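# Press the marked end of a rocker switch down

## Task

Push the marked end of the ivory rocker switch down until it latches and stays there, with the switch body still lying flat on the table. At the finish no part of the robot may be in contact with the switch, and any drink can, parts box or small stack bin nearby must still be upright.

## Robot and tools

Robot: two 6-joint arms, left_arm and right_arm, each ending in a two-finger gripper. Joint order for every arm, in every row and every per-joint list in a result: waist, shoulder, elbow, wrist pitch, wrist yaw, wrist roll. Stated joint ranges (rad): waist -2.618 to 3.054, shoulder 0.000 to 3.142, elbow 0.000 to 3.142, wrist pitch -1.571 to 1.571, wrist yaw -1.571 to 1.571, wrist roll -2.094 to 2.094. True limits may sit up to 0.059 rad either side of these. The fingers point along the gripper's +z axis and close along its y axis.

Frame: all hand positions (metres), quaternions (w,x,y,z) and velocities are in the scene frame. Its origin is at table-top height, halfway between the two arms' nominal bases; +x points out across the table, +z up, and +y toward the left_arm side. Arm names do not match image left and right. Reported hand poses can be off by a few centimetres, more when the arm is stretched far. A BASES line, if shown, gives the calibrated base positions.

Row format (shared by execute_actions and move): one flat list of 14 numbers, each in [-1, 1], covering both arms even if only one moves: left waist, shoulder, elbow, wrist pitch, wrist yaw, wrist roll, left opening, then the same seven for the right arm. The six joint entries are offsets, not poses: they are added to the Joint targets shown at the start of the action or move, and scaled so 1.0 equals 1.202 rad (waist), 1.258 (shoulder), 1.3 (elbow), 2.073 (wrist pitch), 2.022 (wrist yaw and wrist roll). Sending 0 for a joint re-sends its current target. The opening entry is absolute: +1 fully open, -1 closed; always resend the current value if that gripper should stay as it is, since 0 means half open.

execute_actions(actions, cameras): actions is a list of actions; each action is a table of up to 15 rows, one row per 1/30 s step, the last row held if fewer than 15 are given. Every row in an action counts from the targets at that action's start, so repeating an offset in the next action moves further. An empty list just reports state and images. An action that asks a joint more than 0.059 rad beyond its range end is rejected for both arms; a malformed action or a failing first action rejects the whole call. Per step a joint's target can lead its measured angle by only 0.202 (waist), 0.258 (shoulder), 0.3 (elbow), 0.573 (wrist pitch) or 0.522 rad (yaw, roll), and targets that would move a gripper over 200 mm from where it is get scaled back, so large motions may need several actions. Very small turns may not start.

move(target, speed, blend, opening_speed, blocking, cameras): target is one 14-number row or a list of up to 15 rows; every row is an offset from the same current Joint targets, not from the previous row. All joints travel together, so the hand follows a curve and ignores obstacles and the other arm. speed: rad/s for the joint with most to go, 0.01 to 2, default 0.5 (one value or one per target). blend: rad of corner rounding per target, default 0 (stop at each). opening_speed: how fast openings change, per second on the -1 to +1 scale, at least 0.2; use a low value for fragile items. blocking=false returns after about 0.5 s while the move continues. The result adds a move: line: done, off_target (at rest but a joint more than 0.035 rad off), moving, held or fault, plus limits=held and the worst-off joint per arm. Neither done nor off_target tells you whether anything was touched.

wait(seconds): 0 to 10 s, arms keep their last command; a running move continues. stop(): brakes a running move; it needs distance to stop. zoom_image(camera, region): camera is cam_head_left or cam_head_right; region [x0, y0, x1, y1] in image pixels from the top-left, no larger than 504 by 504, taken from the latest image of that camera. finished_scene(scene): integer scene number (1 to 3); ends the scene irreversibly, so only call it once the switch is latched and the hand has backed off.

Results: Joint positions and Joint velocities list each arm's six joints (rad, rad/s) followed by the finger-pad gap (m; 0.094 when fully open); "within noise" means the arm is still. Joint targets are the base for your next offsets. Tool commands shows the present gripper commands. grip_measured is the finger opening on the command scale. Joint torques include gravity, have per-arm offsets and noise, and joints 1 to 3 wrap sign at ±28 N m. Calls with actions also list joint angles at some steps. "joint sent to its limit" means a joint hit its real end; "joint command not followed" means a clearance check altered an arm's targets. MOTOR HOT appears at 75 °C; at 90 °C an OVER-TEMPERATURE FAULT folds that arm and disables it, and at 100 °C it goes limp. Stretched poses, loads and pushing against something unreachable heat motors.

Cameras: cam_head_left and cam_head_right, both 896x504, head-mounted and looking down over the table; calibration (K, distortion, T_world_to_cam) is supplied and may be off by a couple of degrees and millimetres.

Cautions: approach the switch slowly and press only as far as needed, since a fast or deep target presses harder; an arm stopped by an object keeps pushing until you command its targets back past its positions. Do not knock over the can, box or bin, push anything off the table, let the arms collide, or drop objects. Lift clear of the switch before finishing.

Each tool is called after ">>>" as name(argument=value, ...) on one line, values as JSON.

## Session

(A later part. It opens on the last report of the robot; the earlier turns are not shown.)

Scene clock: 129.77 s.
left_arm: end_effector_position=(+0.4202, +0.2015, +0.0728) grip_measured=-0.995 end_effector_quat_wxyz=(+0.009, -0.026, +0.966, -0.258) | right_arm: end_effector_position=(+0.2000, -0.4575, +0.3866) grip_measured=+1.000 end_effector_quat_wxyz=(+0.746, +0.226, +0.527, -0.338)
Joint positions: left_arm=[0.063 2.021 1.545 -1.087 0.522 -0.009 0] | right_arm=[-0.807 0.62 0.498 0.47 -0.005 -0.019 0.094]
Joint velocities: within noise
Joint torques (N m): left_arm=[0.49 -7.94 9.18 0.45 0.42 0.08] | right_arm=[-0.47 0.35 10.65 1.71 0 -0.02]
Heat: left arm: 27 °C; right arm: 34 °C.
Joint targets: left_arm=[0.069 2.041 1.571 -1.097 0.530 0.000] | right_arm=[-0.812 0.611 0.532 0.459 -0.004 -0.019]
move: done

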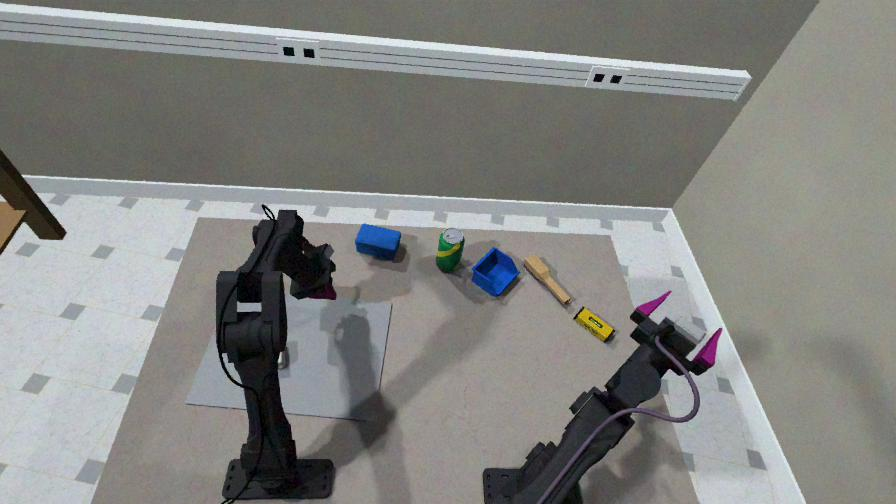

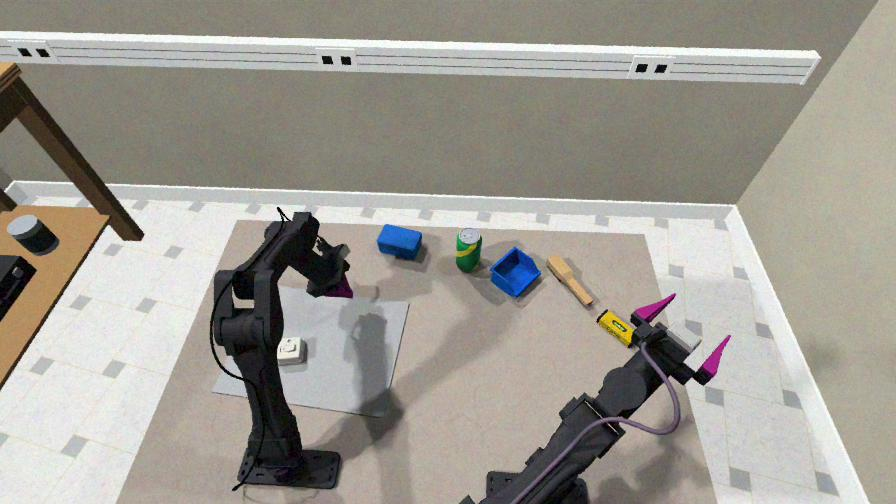

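>>> move(target=[0, 0, 0, 0, 0, 0, -1, 0.5704, 0.9456, 0.5477, -0.7088, -0.2601, 0.0094, -1], speed=0.7, opening_speed=1.0)

>>> zoom_image(camera="cam_head_left", region=[430, 280, 550, 400])

>>> zoom_image(camera="cam_head_right", region=[450, 280, 570, 400])

Scene clock: 139.47 s.
left_arm: end_effector_position=(+0.4198, +0.2015, +0.0728) grip_measured=-0.995 end_effector_quat_wxyz=(+0.008, -0.026, +0.966, -0.258) | right_arm: end_effector_position=(+0.3278, -0.2055, +0.0680) grip_measured=-0.997 end_effector_quat_wxyz=(+0.018, +0.075, +0.965, +0.252)
Joint positions: left_arm=[0.063 2.021 1.545 -1.089 0.522 -0.009 0] | right_arm=[-0.126 1.786 1.211 -1.001 -0.51 -0.001 0]
Joint velocities: within noise
Joint torques (N m): left_arm=[0.36 -7.94 9.25 0.46 0.43 0.05] | right_arm=[-0.05 -5.79 9.06 0.24 -0.53 0]
Heat: left arm: 28 °C; right arm: 34 °C.
Joint targets: left_arm=[0.069 2.041 1.571 -1.097 0.530 0.000] | right_arm=[-0.126 1.800 1.244 -1.010 -0.530 0.000]
move: done

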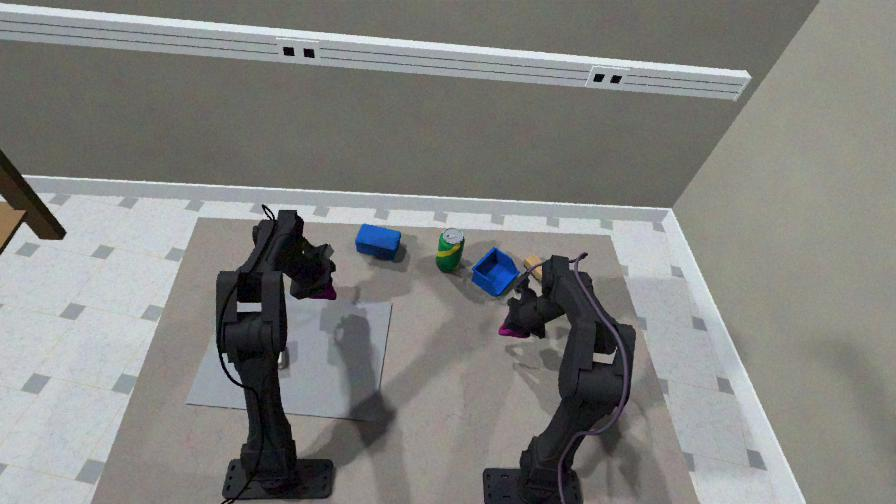

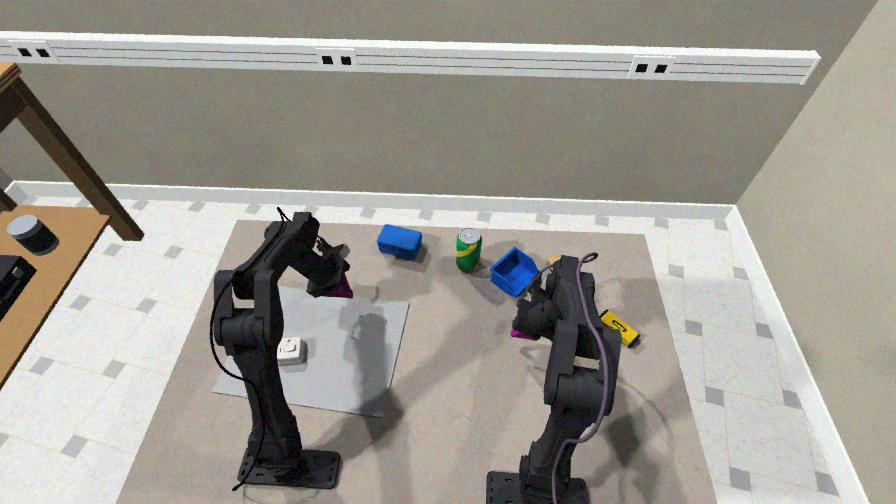

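Scaled by 4.200 from the camera's 896x504 image, which has a finer 1280x720 frame.

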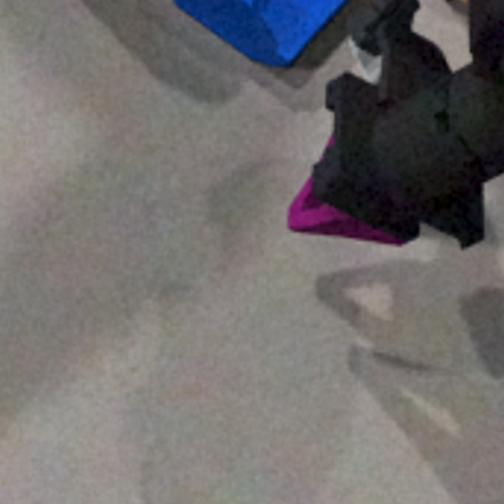

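Scaled by 4.200 from the camera's 896x504 image, which has a finer 1280x720 frame.

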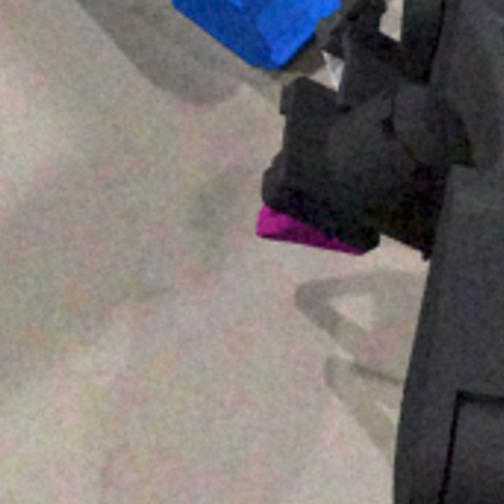

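>>> move(target=[0, 0, 0, 0, 0, 0, -1, 0.3954, 0.3422, 0.4735, -0.0911, 0, 0, -1], speed=0.6)

>>> zoom_image(camera="cam_head_left", region=[370, 240, 490, 360])

>>> zoom_image(camera="cam_head_right", region=[390, 240, 510, 360])

Scene clock: 147.33 s.
left_arm: end_effector_position=(+0.4197, +0.2015, +0.0728) grip_measured=-0.995 end_effector_quat_wxyz=(+0.008, -0.026, +0.966, -0.258) | right_arm: end_effector_position=(+0.3803, -0.0243, +0.0711) grip_measured=-0.997 end_effector_quat_wxyz=(-0.040, -0.156, +0.954, +0.252)
Joint positions: left_arm=[0.063 2.021 1.545 -1.089 0.522 -0.009 0] | right_arm=[0.353 2.204 1.823 -1.189 -0.516 -0.001 0]
Joint velocities: within noise
Joint torques (N m): left_arm=[0.4 -7.99 9.2 0.46 0.4 0.04] | right_arm=[-0.18 -8.46 9.57 0.27 -0.48 -0.01]
Heat: left arm: 29 °C; right arm: 34 °C.
Joint targets: left_arm=[0.069 2.041 1.571 -1.097 0.530 0.000] | right_arm=[0.349 2.230 1.860 -1.199 -0.530 0.000]
move: off_target (right_arm); right_arm: the elbow is farthest, 0.036 rad from its target

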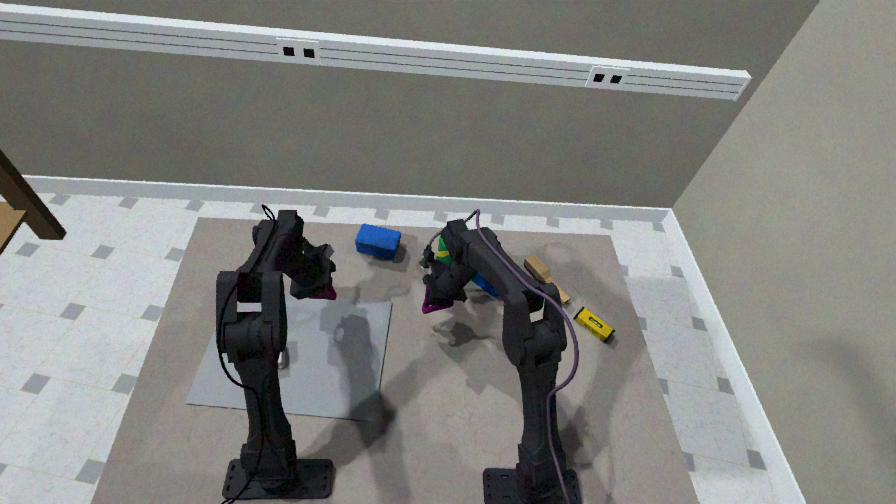

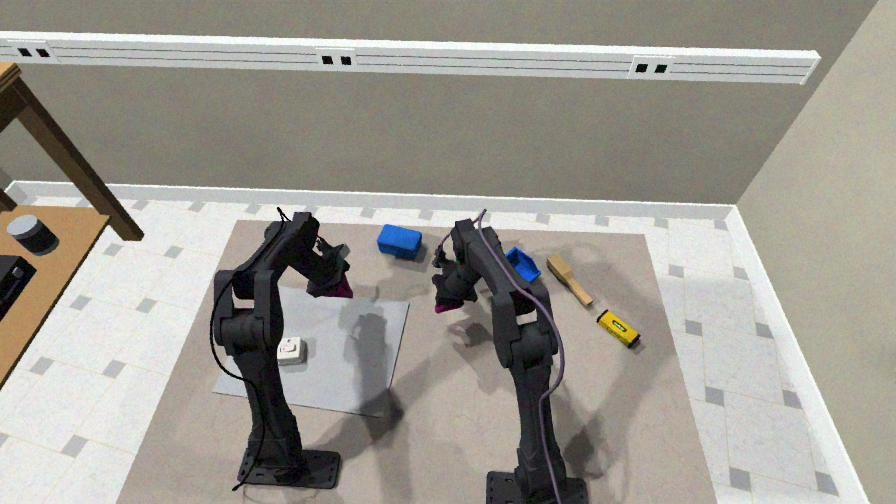

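Scaled by 4.200 from the camera's 896x504 image, which has a finer 1280x720 frame.

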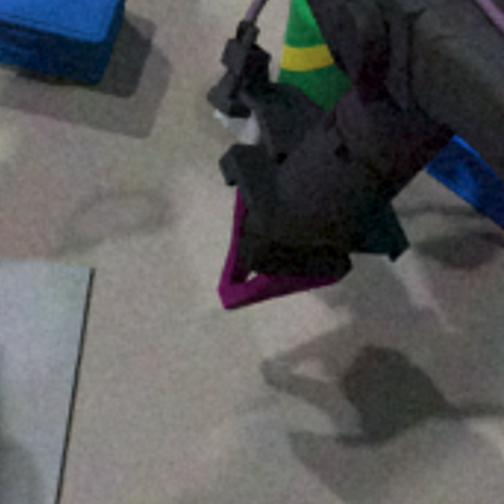

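Scaled by 4.200 from the camera's 896x504 image, which has a finer 1280x720 frame.

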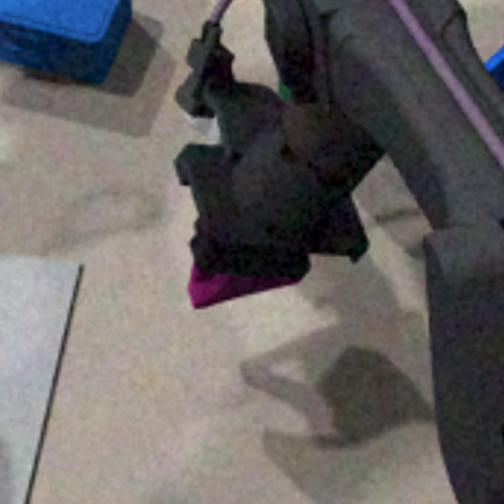

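>>> move(target=[0, 0, 0, 0, 0, 0, -1, 0, 0.0302, -0.1077, 0.0786, 0, 0, -1], speed=0.15)

>>> zoom_image(camera="cam_head_left", region=[380, 260, 480, 360])

>>> zoom_image(camera="cam_head_right", region=[400, 260, 500, 360])

Scene clock: 157.50 s.
left_arm: end_effector_position=(+0.4197, +0.2015, +0.0728) grip_measured=-0.995 end_effector_quat_wxyz=(+0.008, -0.026, +0.966, -0.258) | right_arm: end_effector_position=(+0.3856, -0.0225, +0.0346) grip_measured=-0.997 end_effector_quat_wxyz=(-0.032, -0.158, +0.954, +0.253)
Joint positions: left_arm=[0.063 2.021 1.545 -1.089 0.522 -0.009 0] | right_arm=[0.353 2.241 1.738 -1.049 -0.516 -0.001 0]
Joint velocities: within noise
Joint torques (N m): left_arm=[0.47 -8.02 9.24 0.46 0.43 0.05] | right_arm=[-0.34 -8.62 4.89 0.5 -0.47 -0.01]
Heat: left arm: 29 °C; right arm: 34 °C.
Joint targets: left_arm=[0.069 2.041 1.571 -1.097 0.530 0.000] | right_arm=[0.349 2.269 1.720 -1.036 -0.530 0.000]
move: done

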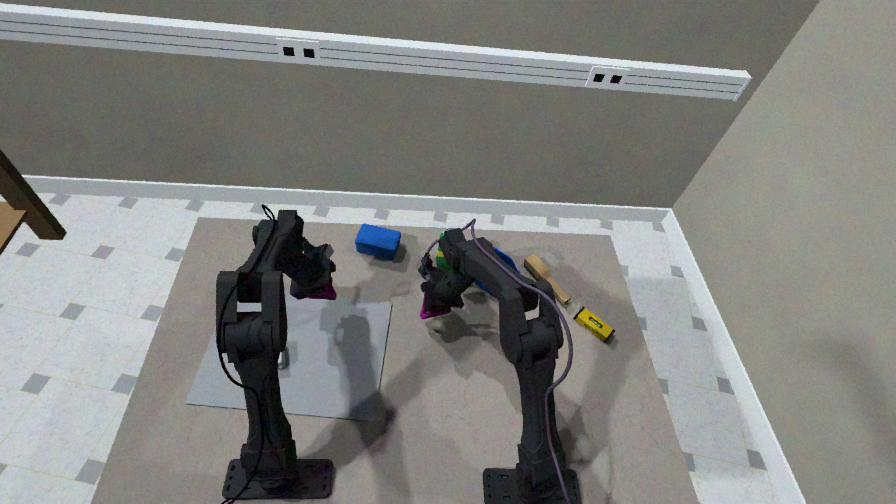

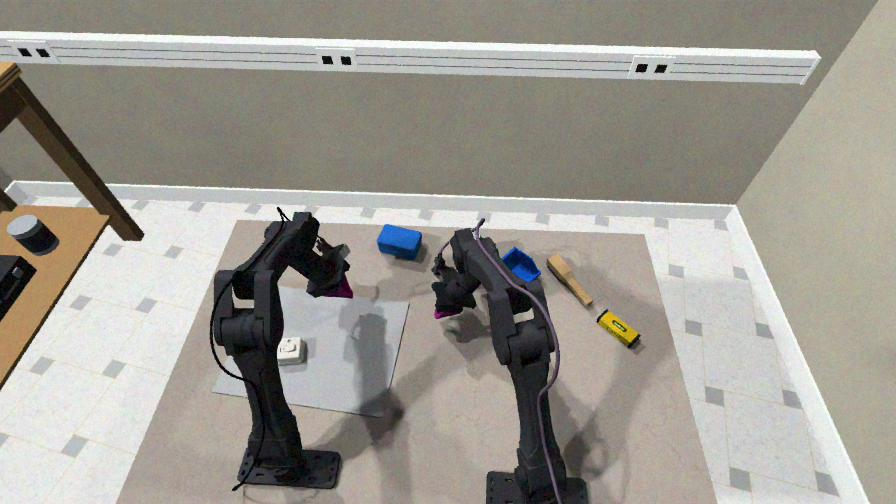

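Scaled by 5.040 from the camera's 896x504 image, which has a finer 1280x720 frame.

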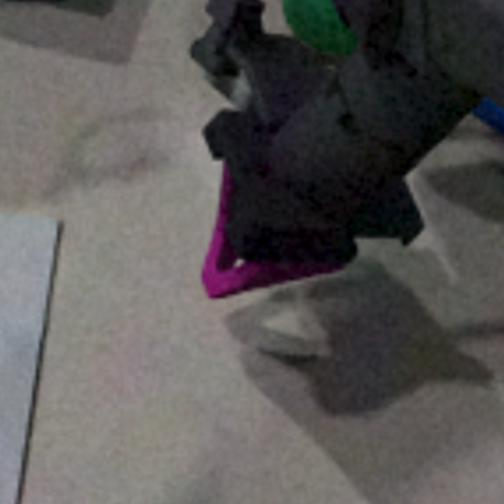

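Scaled by 5.040 from the camera's 896x504 image, which has a finer 1280x720 frame.

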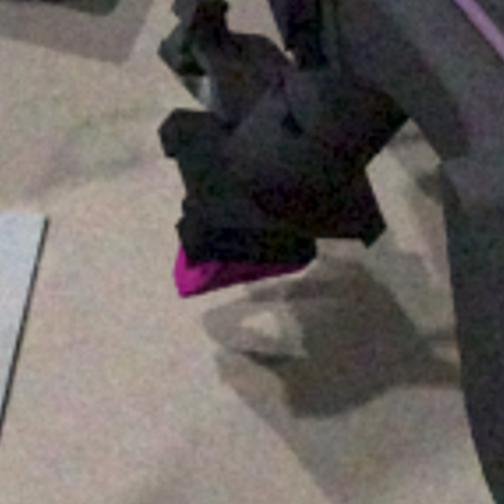

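>>> move(target=[0, 0, 0, 0, 0, 0, -1, 0, 0.0140, -0.0219, 0.0222, 0, 0, -1], speed=0.06, cameras=["cam_head_left"])

>>> zoom_image(camera="cam_head_left", region=[400, 290, 460, 350])

Scene clock: 193.87 s.
left_arm: end_effector_position=(+0.4197, +0.2015, +0.0728) grip_measured=-0.995 end_effector_quat_wxyz=(+0.008, -0.026, +0.966, -0.258) | right_arm: end_effector_position=(+0.3865, -0.0222, +0.0218) grip_measured=-0.997 end_effector_quat_wxyz=(-0.030, -0.159, +0.954, +0.254)
Joint positions: left_arm=[0.063 2.021 1.545 -1.089 0.522 -0.009 0] | right_arm=[0.353 2.257 1.711 -1.002 -0.516 -0.001 0]
Joint velocities: within noise
Joint torques (N m): left_arm=[0.4 -8.03 9.1 0.46 0.42 0.08] | right_arm=[-0.34 -8.54 4.74 0.48 -0.48 -0.02]
Heat: left arm: 30 °C; right arm: 32 °C.
Joint targets: left_arm=[0.069 2.041 1.571 -1.096 0.530 0.000] | right_arm=[0.349 2.286 1.691 -0.990 -0.530 0.000]
move: done
Images, in order (width x height): cam_head_left 896x504.

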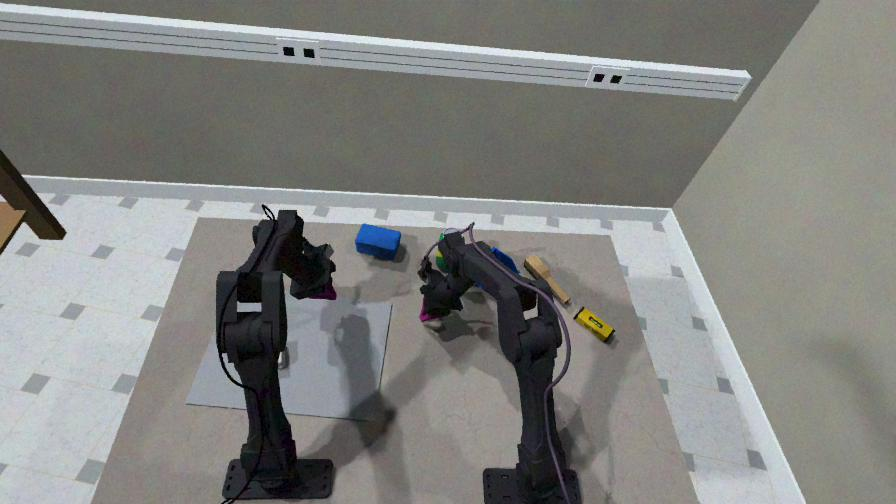

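Scaled by 8.400 from the camera's 896x504 image, which has a finer 1280x720 frame.

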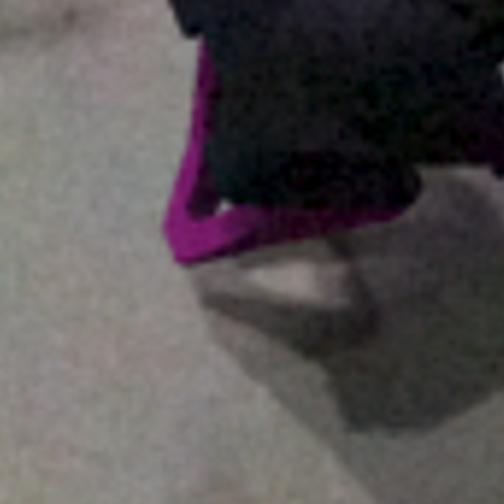

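>>> move(target=[0, 0, 0, 0, 0, 0, -1, 0, 0.0100, -0.0157, 0.0159, 0, 0, -1], speed=0.06, cameras=["cam_head_left"])

>>> zoom_image(camera="cam_head_left", region=[400, 290, 460, 350])

Scene clock: 196.47 s.
left_arm: end_effector_position=(+0.4197, +0.2015, +0.0728) grip_measured=-0.995 end_effector_quat_wxyz=(+0.008, -0.026, +0.966, -0.258) | right_arm: end_effector_position=(+0.3862, -0.0223, +0.0116) grip_measured=-0.997 end_effector_quat_wxyz=(-0.031, -0.159, +0.954, +0.254)
Joint positions: left_arm=[0.063 2.021 1.545 -1.089 0.522 -0.009 0] | right_arm=[0.353 2.269 1.69 -0.97 -0.516 -0.001 0]
Joint velocities: within noise
Joint torques (N m): left_arm=[0.42 -7.91 9.25 0.47 0.43 0.05] | right_arm=[-0.35 -8.58 4.7 0.56 -0.48 -0.01]
Heat: left arm: 30 °C; right arm: 32 °C.
Joint targets: left_arm=[0.069 2.041 1.571 -1.096 0.530 0.000] | right_arm=[0.349 2.299 1.671 -0.957 -0.530 0.000]
move: done
Images, in order (width x height): cam_head_left 896x504.

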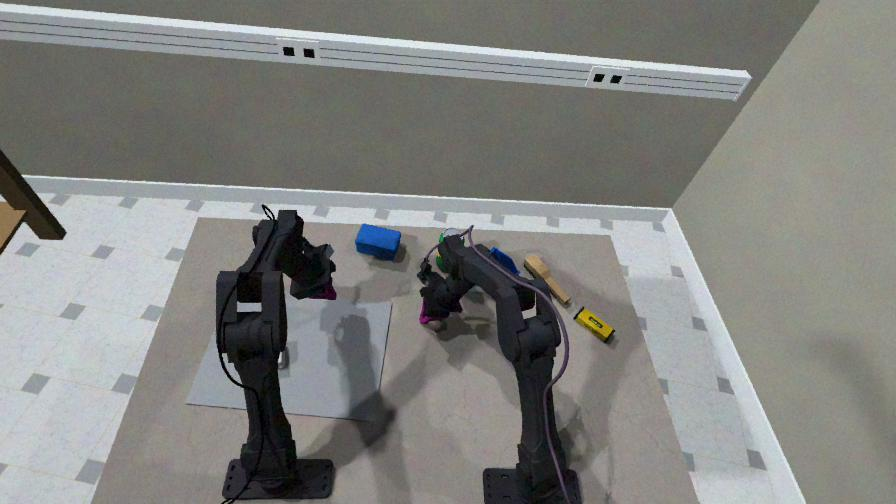

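Scaled by 8.400 from the camera's 896x504 image, which has a finer 1280x720 frame.

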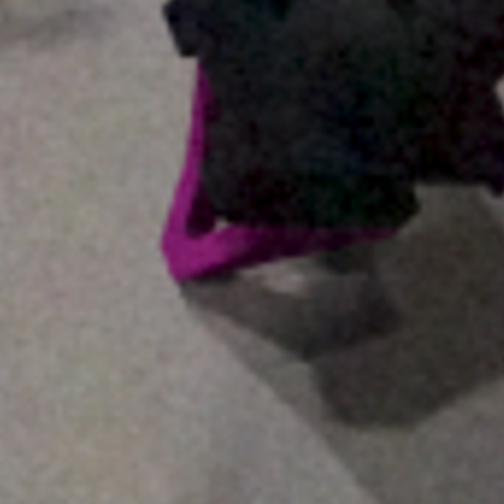

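>>> move(target=[0, 0, 0, 0, 0, 0, -1, 0, 0.0050, -0.0078, 0.0080, 0, 0, -1], speed=0.05, cameras=["cam_head_left"])

>>> zoom_image(camera="cam_head_left", region=[400, 290, 460, 350])

Scene clock: 198.43 s.
left_arm: end_effector_position=(+0.4196, +0.2015, +0.0728) grip_measured=-0.995 end_effector_quat_wxyz=(+0.007, -0.026, +0.966, -0.258) | right_arm: end_effector_position=(+0.3860, -0.0222, +0.0067) grip_measured=-0.997 end_effector_quat_wxyz=(-0.031, -0.159, +0.954, +0.254)
Joint positions: left_arm=[0.063 2.021 1.545 -1.089 0.522 -0.009 0] | right_arm=[0.353 2.276 1.68 -0.954 -0.517 -0.001 0]
Joint velocities: within noise
Joint torques (N m): left_arm=[0.42 -7.91 9.21 0.48 0.44 0.07] | right_arm=[-0.34 -8.61 4.7 0.48 -0.48 -0.01]
Heat: left arm: 30 °C; right arm: 32 °C.
Joint targets: left_arm=[0.069 2.041 1.571 -1.097 0.530 0.000] | right_arm=[0.349 2.305 1.661 -0.940 -0.530 0.000]
move: done
Images, in order (width x height): cam_head_left 896x504.

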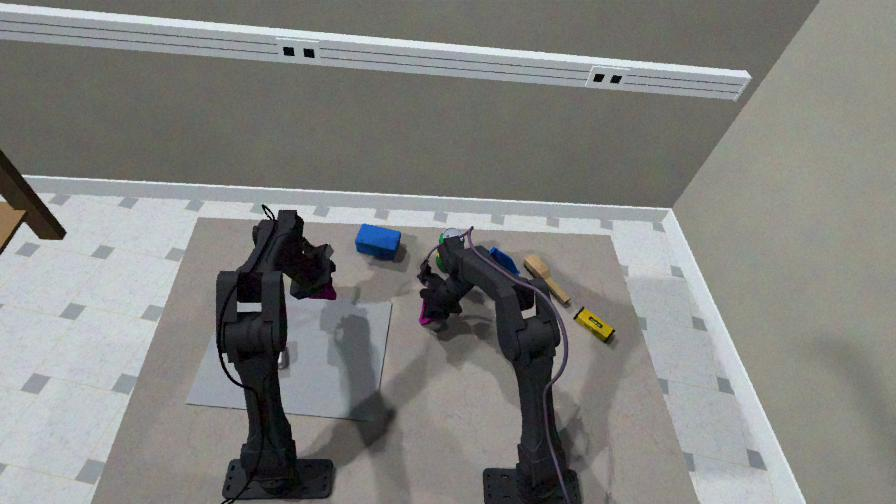

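Scaled by 8.400 from the camera's 896x504 image, which has a finer 1280x720 frame.

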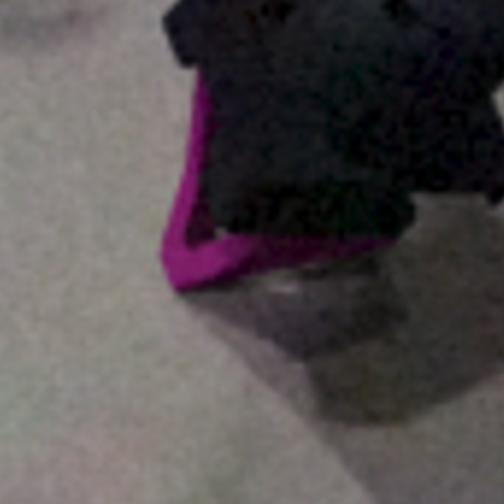

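>>> move(target=[0, 0, 0, 0, 0, 0, -1, 0, 0.0050, -0.0078, 0.0080, 0, 0, -1], speed=0.05, cameras=["cam_head_left"])

>>> zoom_image(camera="cam_head_left", region=[400, 290, 460, 350])

Scene clock: 200.33 s.
left_arm: end_effector_position=(+0.4196, +0.2015, +0.0728) grip_measured=-0.995 end_effector_quat_wxyz=(+0.007, -0.026, +0.966, -0.258) | right_arm: end_effector_position=(+0.3875, -0.0215, +0.0063) grip_measured=-0.997 end_effector_quat_wxyz=(-0.027, -0.159, +0.953, +0.257)
Joint positions: left_arm=[0.063 2.021 1.545 -1.089 0.522 -0.009 0] | right_arm=[0.352 2.276 1.676 -0.941 -0.522 -0.001 0]
Joint velocities: within noise
Joint torques (N m): left_arm=[0.53 -7.91 9.31 0.48 0.41 0.06] | right_arm=[-0.24 -8.17 4.22 0.55 -0.42 -0.01]
Heat: left arm: 30 °C; right arm: 32 °C.
Joint targets: left_arm=[0.069 2.041 1.571 -1.097 0.530 0.000] | right_arm=[0.349 2.311 1.650 -0.924 -0.530 0.000]
move: off_target (right_arm); right_arm: the shoulder is farthest, 0.036 rad from its target
Images, in order (width x height): cam_head_left 896x504.

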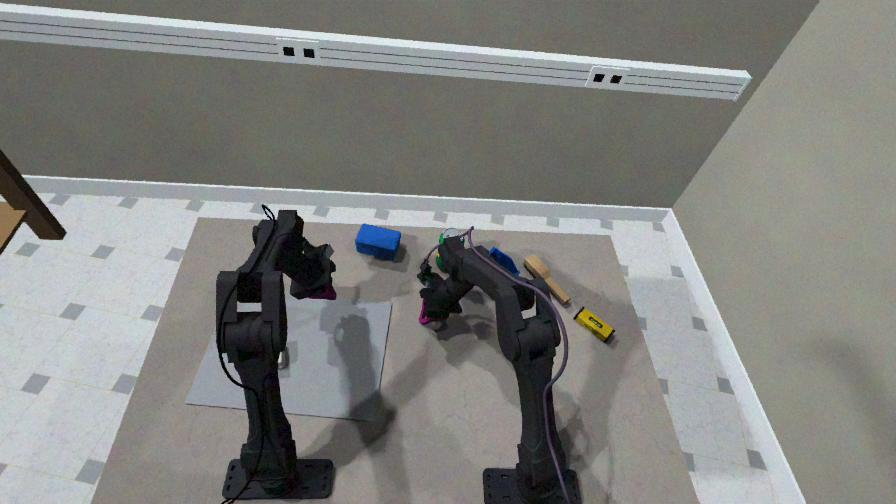

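Scaled by 8.400 from the camera's 896x504 image, which has a finer 1280x720 frame.

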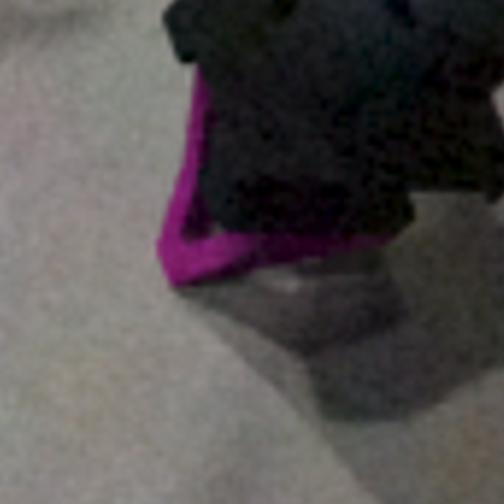

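>>> move(target=[0, 0.0421, -0.1046, 0.0791, 0, 0, -1, 0, -0.0962, 0.1615, -0.1331, 0, 0, -1], speed=0.15)

>>> zoom_image(camera="cam_head_left", region=[300, 260, 380, 340])

>>> zoom_image(camera="cam_head_right", region=[310, 260, 390, 340])

Scene clock: 206.33 s.
left_arm: end_effector_position=(+0.4170, +0.2014, +0.0304) grip_measured=-0.995 end_effector_quat_wxyz=(+0.002, -0.027, +0.966, -0.258) | right_arm: end_effector_position=(+0.3800, -0.0238, +0.0616) grip_measured=-0.997 end_effector_quat_wxyz=(-0.052, -0.152, +0.954, +0.254)
Joint positions: left_arm=[0.063 2.07 1.442 -0.947 0.522 -0.009 0] | right_arm=[0.352 2.232 1.829 -1.19 -0.524 -0.001 0]
Joint velocities: within noise
Joint torques (N m): left_arm=[0.29 -7.8 5.81 0.65 0.44 0.08] | right_arm=[-0.23 -13.6 9.09 0.24 -0.39 -0.02]
Heat: left arm: 30 °C; right arm: 32 °C.
Joint targets: left_arm=[0.069 2.094 1.436 -0.933 0.530 0.000] | right_arm=[0.349 2.190 1.860 -1.200 -0.530 0.000]
move: off_target (right_arm); right_arm: the shoulder is farthest, 0.042 rad from its target

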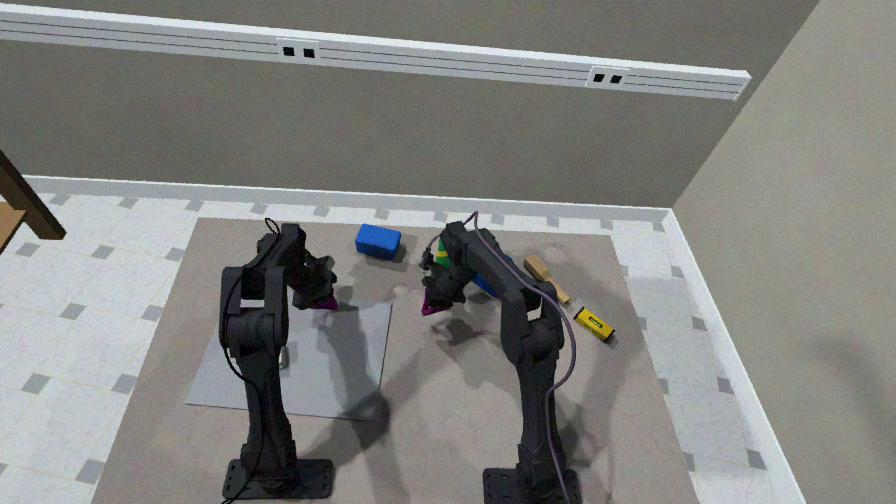

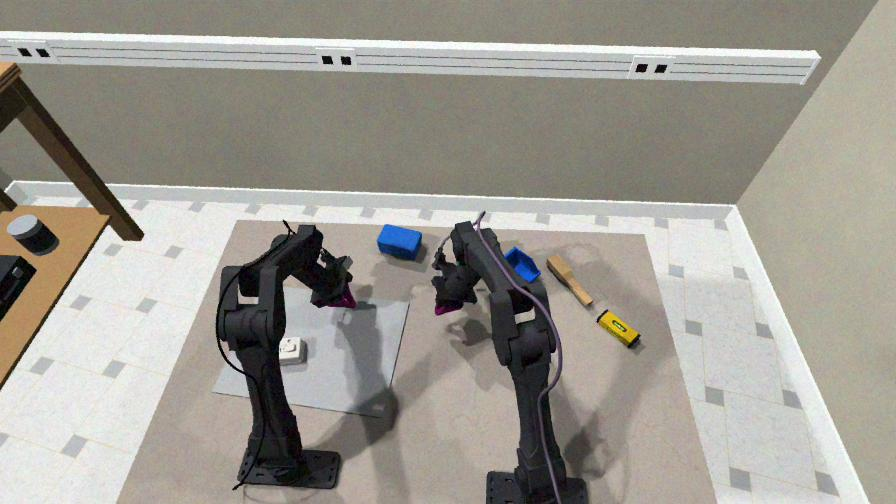

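Scaled by 6.300 from the camera's 896x504 image, which has a finer 1280x720 frame.

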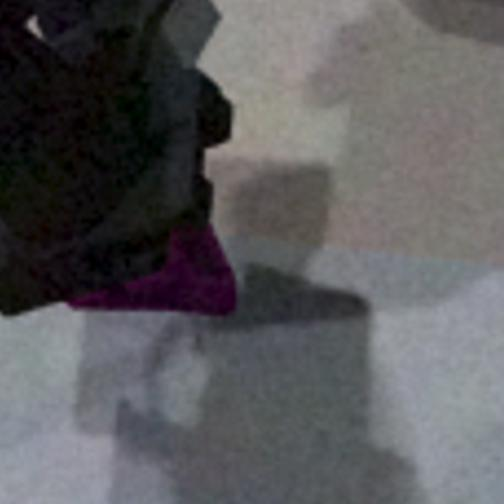

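Scaled by 6.300 from the camera's 896x504 image, which has a finer 1280x720 frame.

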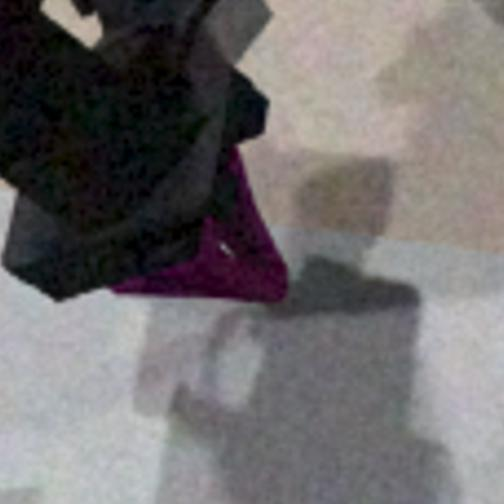

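>>> move(target=[0, 0.0133, -0.0256, 0.0242, 0, 0, -1, 0, 0, 0, 0, 0, 0, -1], speed=0.06, cameras=["cam_head_right"])

>>> move(target=[0, 0.0048, -0.0092, 0.0087, 0, 0, -1, 0, 0, 0, 0, 0, 0, -1], speed=0.05, cameras=["cam_head_right"])

>>> zoom_image(camera="cam_head_right", region=[310, 260, 390, 340])

Scene clock: 208.93 s.
left_arm: end_effector_position=(+0.4161, +0.2013, +0.0172) grip_measured=-0.995 end_effector_quat_wxyz=(+0.003, -0.027, +0.966, -0.258) | right_arm: end_effector_position=(+0.3798, -0.0239, +0.0616) grip_measured=-0.997 end_effector_quat_wxyz=(-0.053, -0.152, +0.954, +0.254)
Joint positions: left_arm=[0.063 2.085 1.409 -0.897 0.522 -0.009 0] | right_arm=[0.352 2.232 1.829 -1.191 -0.524 -0.001 0]
Joint velocities: within noise
Joint torques (N m): left_arm=[0.47 -7.79 5.61 0.66 0.41 0.09] | right_arm=[-0.23 -13.61 9.07 0.21 -0.39 -0.01]
Heat: left arm: 29 °C; right arm: 33 °C.
Joint targets: left_arm=[0.069 2.111 1.402 -0.882 0.530 0.000] | right_arm=[0.349 2.190 1.860 -1.200 -0.530 0.000]
move: off_target (right_arm); right_arm: the shoulder is farthest, 0.042 rad from its target
Images, in order (width x height): cam_head_right 896x504.

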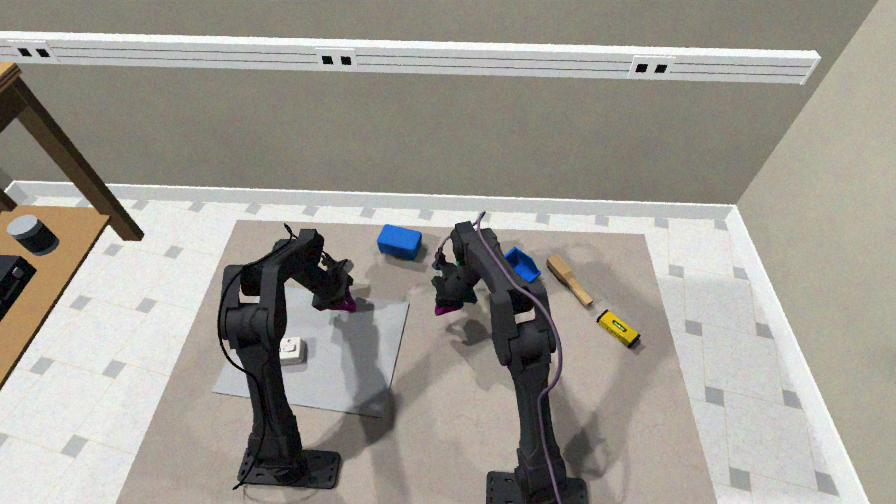

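Scene clock: 209.73 s.
left_arm: end_effector_position=(+0.4153, +0.2013, +0.0122) grip_measured=-0.995 end_effector_quat_wxyz=(+0.003, -0.027, +0.966, -0.258) | right_arm: end_effector_position=(+0.3798, -0.0239, +0.0616) grip_measured=-0.997 end_effector_quat_wxyz=(-0.053, -0.152, +0.954, +0.254)
Joint positions: left_arm=[0.063 2.091 1.397 -0.88 0.522 -0.009 0] | right_arm=[0.352 2.232 1.829 -1.191 -0.524 -0.001 0]
Joint velocities: within noise
Joint torques (N m): left_arm=[0.47 -7.69 5.59 0.66 0.43 0.06] | right_arm=[-0.21 -13.59 9.09 0.21 -0.39 -0.02]
Heat: left arm: 29 °C; right arm: 33 °C.
Joint targets: left_arm=[0.069 2.116 1.390 -0.864 0.530 0.000] | right_arm=[0.349 2.190 1.860 -1.200 -0.530 0.000]
move: off_target (right_arm); right_arm: the shoulder is farthest, 0.042 rad from its target
Images, in order (width x height): cam_head_right 896x504.

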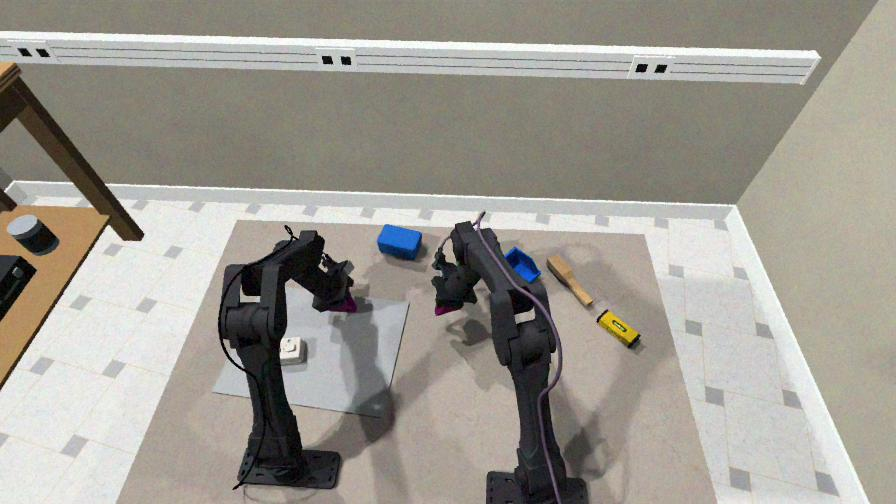

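Scaled by 6.300 from the camera's 896x504 image, which has a finer 1280x720 frame.

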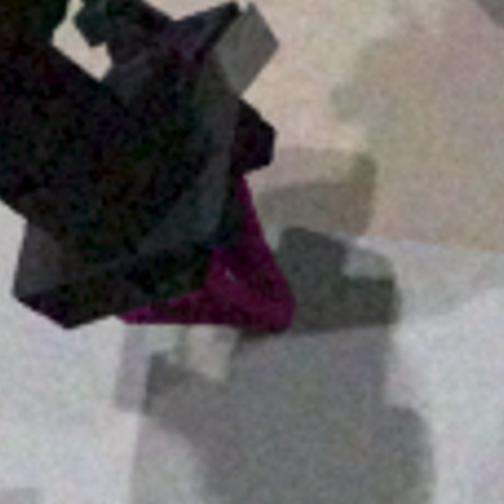

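>>> move(target=[0, 0.0048, -0.0092, 0.0087, 0, 0, -1, 0, 0, 0, 0, 0, 0, -1], speed=0.05, cameras=[])

>>> move(target=[0, 0.0038, -0.0074, 0.0070, 0, 0, -1, 0, 0, 0, 0, 0, 0, -1], speed=0.05, cameras=[])

Scene clock: 211.37 s.
left_arm: end_effector_position=(+0.4152, +0.2013, +0.0103) grip_measured=-0.995 end_effector_quat_wxyz=(+0.004, -0.027, +0.966, -0.258) | right_arm: end_effector_position=(+0.3798, -0.0239, +0.0616) grip_measured=-0.997 end_effector_quat_wxyz=(-0.053, -0.152, +0.954, +0.254)
Joint positions: left_arm=[0.063 2.091 1.388 -0.868 0.522 -0.009 0] | right_arm=[0.352 2.232 1.829 -1.191 -0.524 -0.001 0]
Joint velocities: within noise
Joint torques (N m): left_arm=[0.49 -7.27 5.2 0.76 0.41 0.08] | right_arm=[-0.23 -13.61 9.09 0.2 -0.39 -0.01]
Heat: left arm: 29 °C; right arm: 33 °C.
Joint targets: left_arm=[0.069 2.123 1.378 -0.846 0.530 0.000] | right_arm=[0.349 2.190 1.860 -1.200 -0.530 0.000]
move: off_target (right_arm); right_arm: the shoulder is farthest, 0.042 rad from its target
No camera images: "cameras" was empty.

Scene clock: 212.07 s.
left_arm: end_effector_position=(+0.4150, +0.2010, +0.0098) grip_measured=-0.995 end_effector_quat_wxyz=(+0.005, -0.028, +0.965, -0.262) | right_arm: end_effector_position=(+0.3798, -0.0239, +0.0616) grip_measured=-0.997 end_effector_quat_wxyz=(-0.053, -0.152, +0.954, +0.254)
Joint positions: left_arm=[0.066 2.091 1.383 -0.862 0.53 -0.009 0] | right_arm=[0.352 2.232 1.829 -1.191 -0.524 -0.001 0]
Joint velocities: within noise
Joint torques (N m): left_arm=[0.27 -6.86 4.82 0.85 0.36 0.06] | right_arm=[-0.23 -13.61 9.09 0.21 -0.39 -0.01]
Heat: left arm: 29 °C; right arm: 33 °C.
Joint targets: left_arm=[0.069 2.127 1.369 -0.832 0.530 0.000] | right_arm=[0.349 2.190 1.860 -1.200 -0.530 0.000]
move: off_target (left_arm, right_arm); left_arm: the shoulder is farthest, 0.036 rad from its target; right_arm: the shoulder is farthest, 0.042 rad from its target
No camera images: "cameras" was empty.

>>> move(target=[[0, -0.0700, 0.1000, -0.1000, 0, 0, -1, 0, 0, 0, 0, 0, 0, -1], [0.4, -0.35, 0.05, -0.0500, 0, 0, -1, -0.5, -0.45, -0.05, 0, 0, 0, -1]], speed=[0.2, 0.6], blend=0.05)

>>> zoom_image(camera="cam_head_left", region=[570, 50, 650, 110])

>>> zoom_image(camera="cam_head_right", region=[300, 30, 380, 90])

>>> zoom_image(camera="cam_head_left", region=[560, 200, 660, 280])

>>> zoom_image(camera="cam_head_right", region=[600, 200, 700, 280])

Scene clock: 219.13 s.
left_arm: end_effector_position=(+0.4123, +0.3921, +0.1586) grip_measured=-0.995 end_effector_quat_wxyz=(+0.225, -0.213, +0.929, -0.205) | right_arm: end_effector_position=(+0.3997, -0.2657, +0.2955) grip_measured=-0.997 end_effector_quat_wxyz=(+0.300, +0.061, +0.929, +0.208)
Joint positions: left_arm=[0.551 1.72 1.441 -0.951 0.526 -0.009 0] | right_arm=[-0.255 1.632 1.815 -1.194 -0.524 0 0]
Joint velocities: within noise
Joint torques (N m): left_arm=[-0.2 -10.25 6.72 1.27 0.35 0.06] | right_arm=[0.17 -6.35 5.09 1.3 -0.34 -0.01]
Heat: left arm: 29 °C; right arm: 34 °C.
Joint targets: left_arm=[0.550 1.687 1.434 -0.935 0.530 0.000] | right_arm=[-0.252 1.624 1.795 -1.200 -0.530 0.001]
move: done

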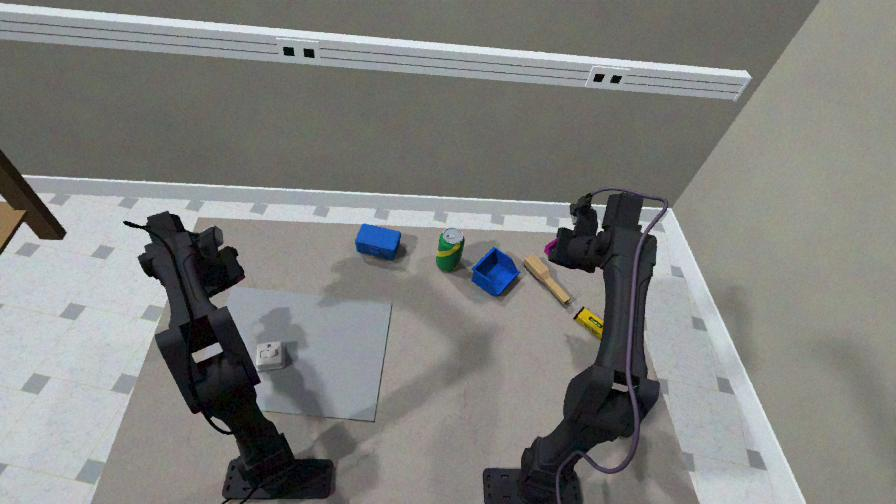

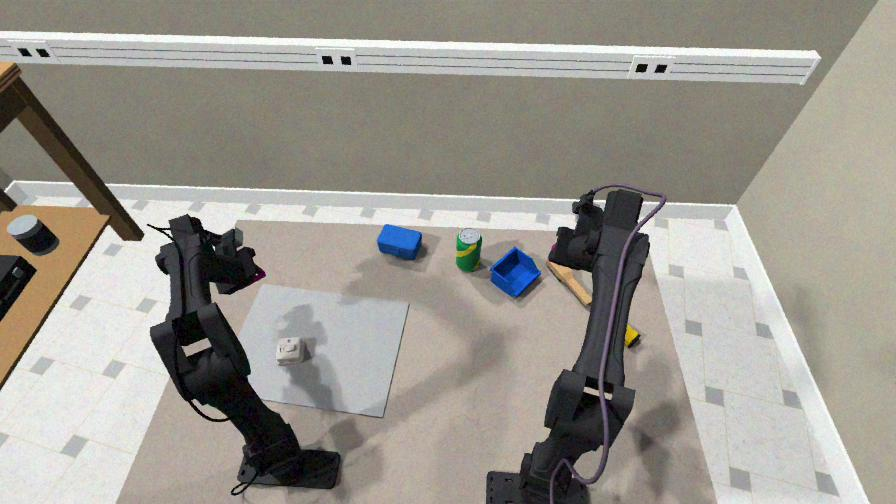

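Scaled by 6.300 from the camera's 896x504 image, which has a finer 1280x720 frame.

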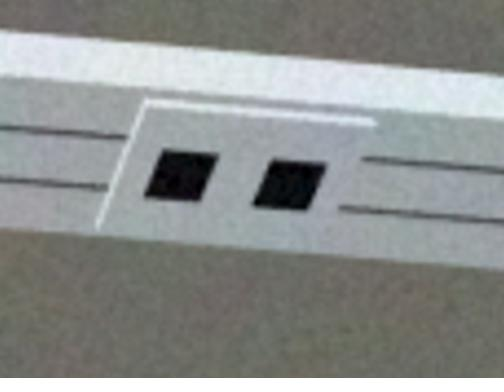

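Scaled by 6.300 from the camera's 896x504 image, which has a finer 1280x720 frame.

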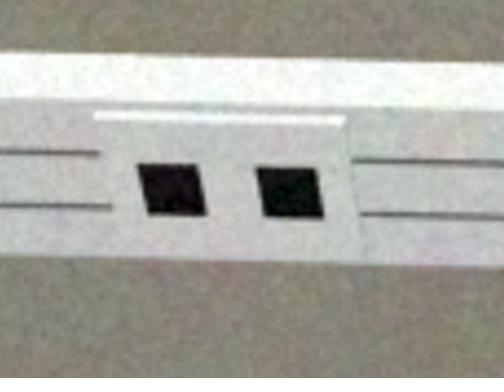

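Scaled by 5.040 from the camera's 896x504 image, which has a finer 1280x720 frame.

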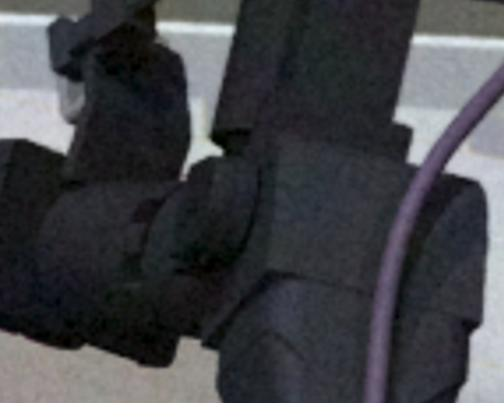

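Scaled by 5.040 from the camera's 896x504 image, which has a finer 1280x720 frame.

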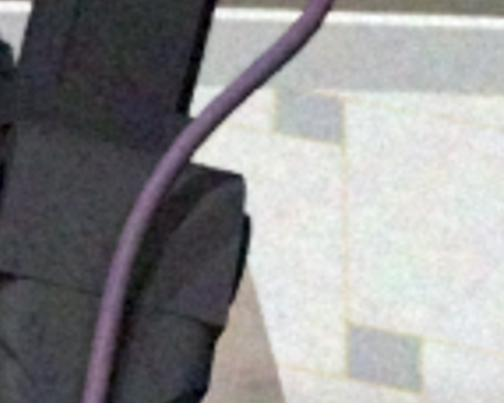

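>>> zoom_image(camera="cam_head_left", region=[215, 424, 345, 504])

>>> zoom_image(camera="cam_head_left", region=[470, 424, 600, 504])

>>> zoom_image(camera="cam_head_right", region=[225, 424, 355, 504])

>>> zoom_image(camera="cam_head_right", region=[470, 424, 600, 504])

>>> zoom_image(camera="cam_head_left", region=[230, 320, 300, 390])

Scaled by 3.877 from the camera's 896x504 image, which has a finer 1280x720 frame.

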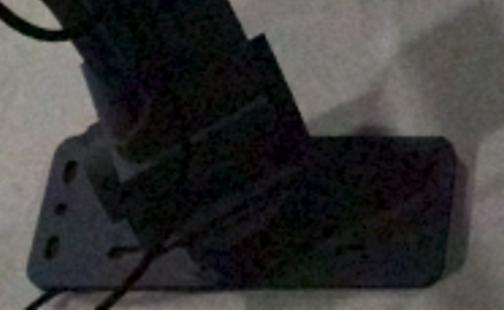

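Scaled by 3.877 from the camera's 896x504 image, which has a finer 1280x720 frame.

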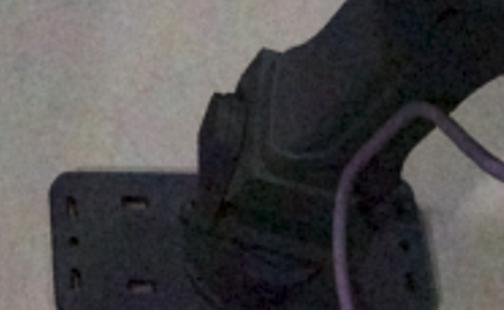

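Scaled by 3.877 from the camera's 896x504 image, which has a finer 1280x720 frame.

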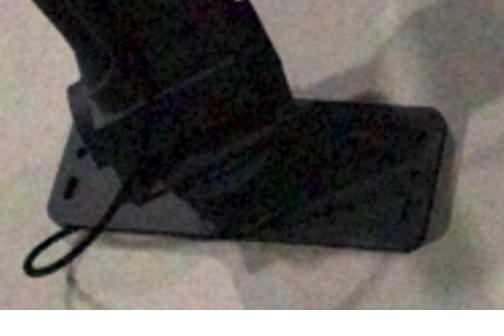

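Scaled by 3.877 from the camera's 896x504 image, which has a finer 1280x720 frame.

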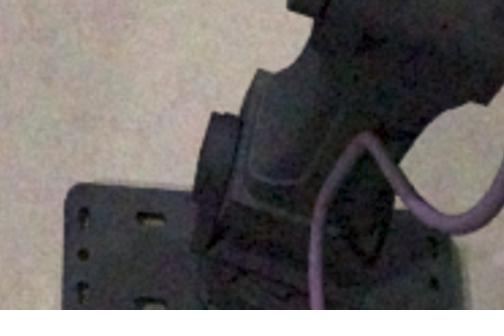

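Scaled by 7.200 from the camera's 896x504 image, which has a finer 1280x720 frame.

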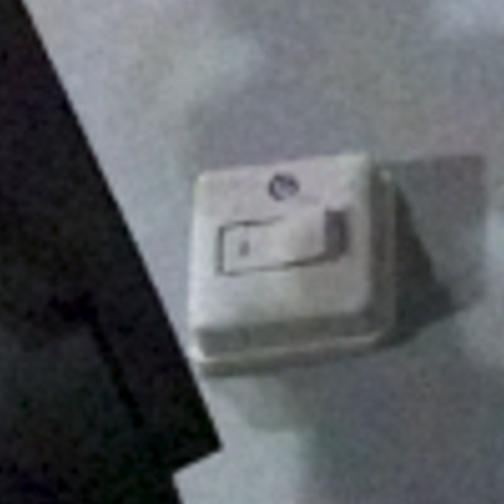

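>>> finished_scene(scene=1, done=true)

The scene is finished: the task was done.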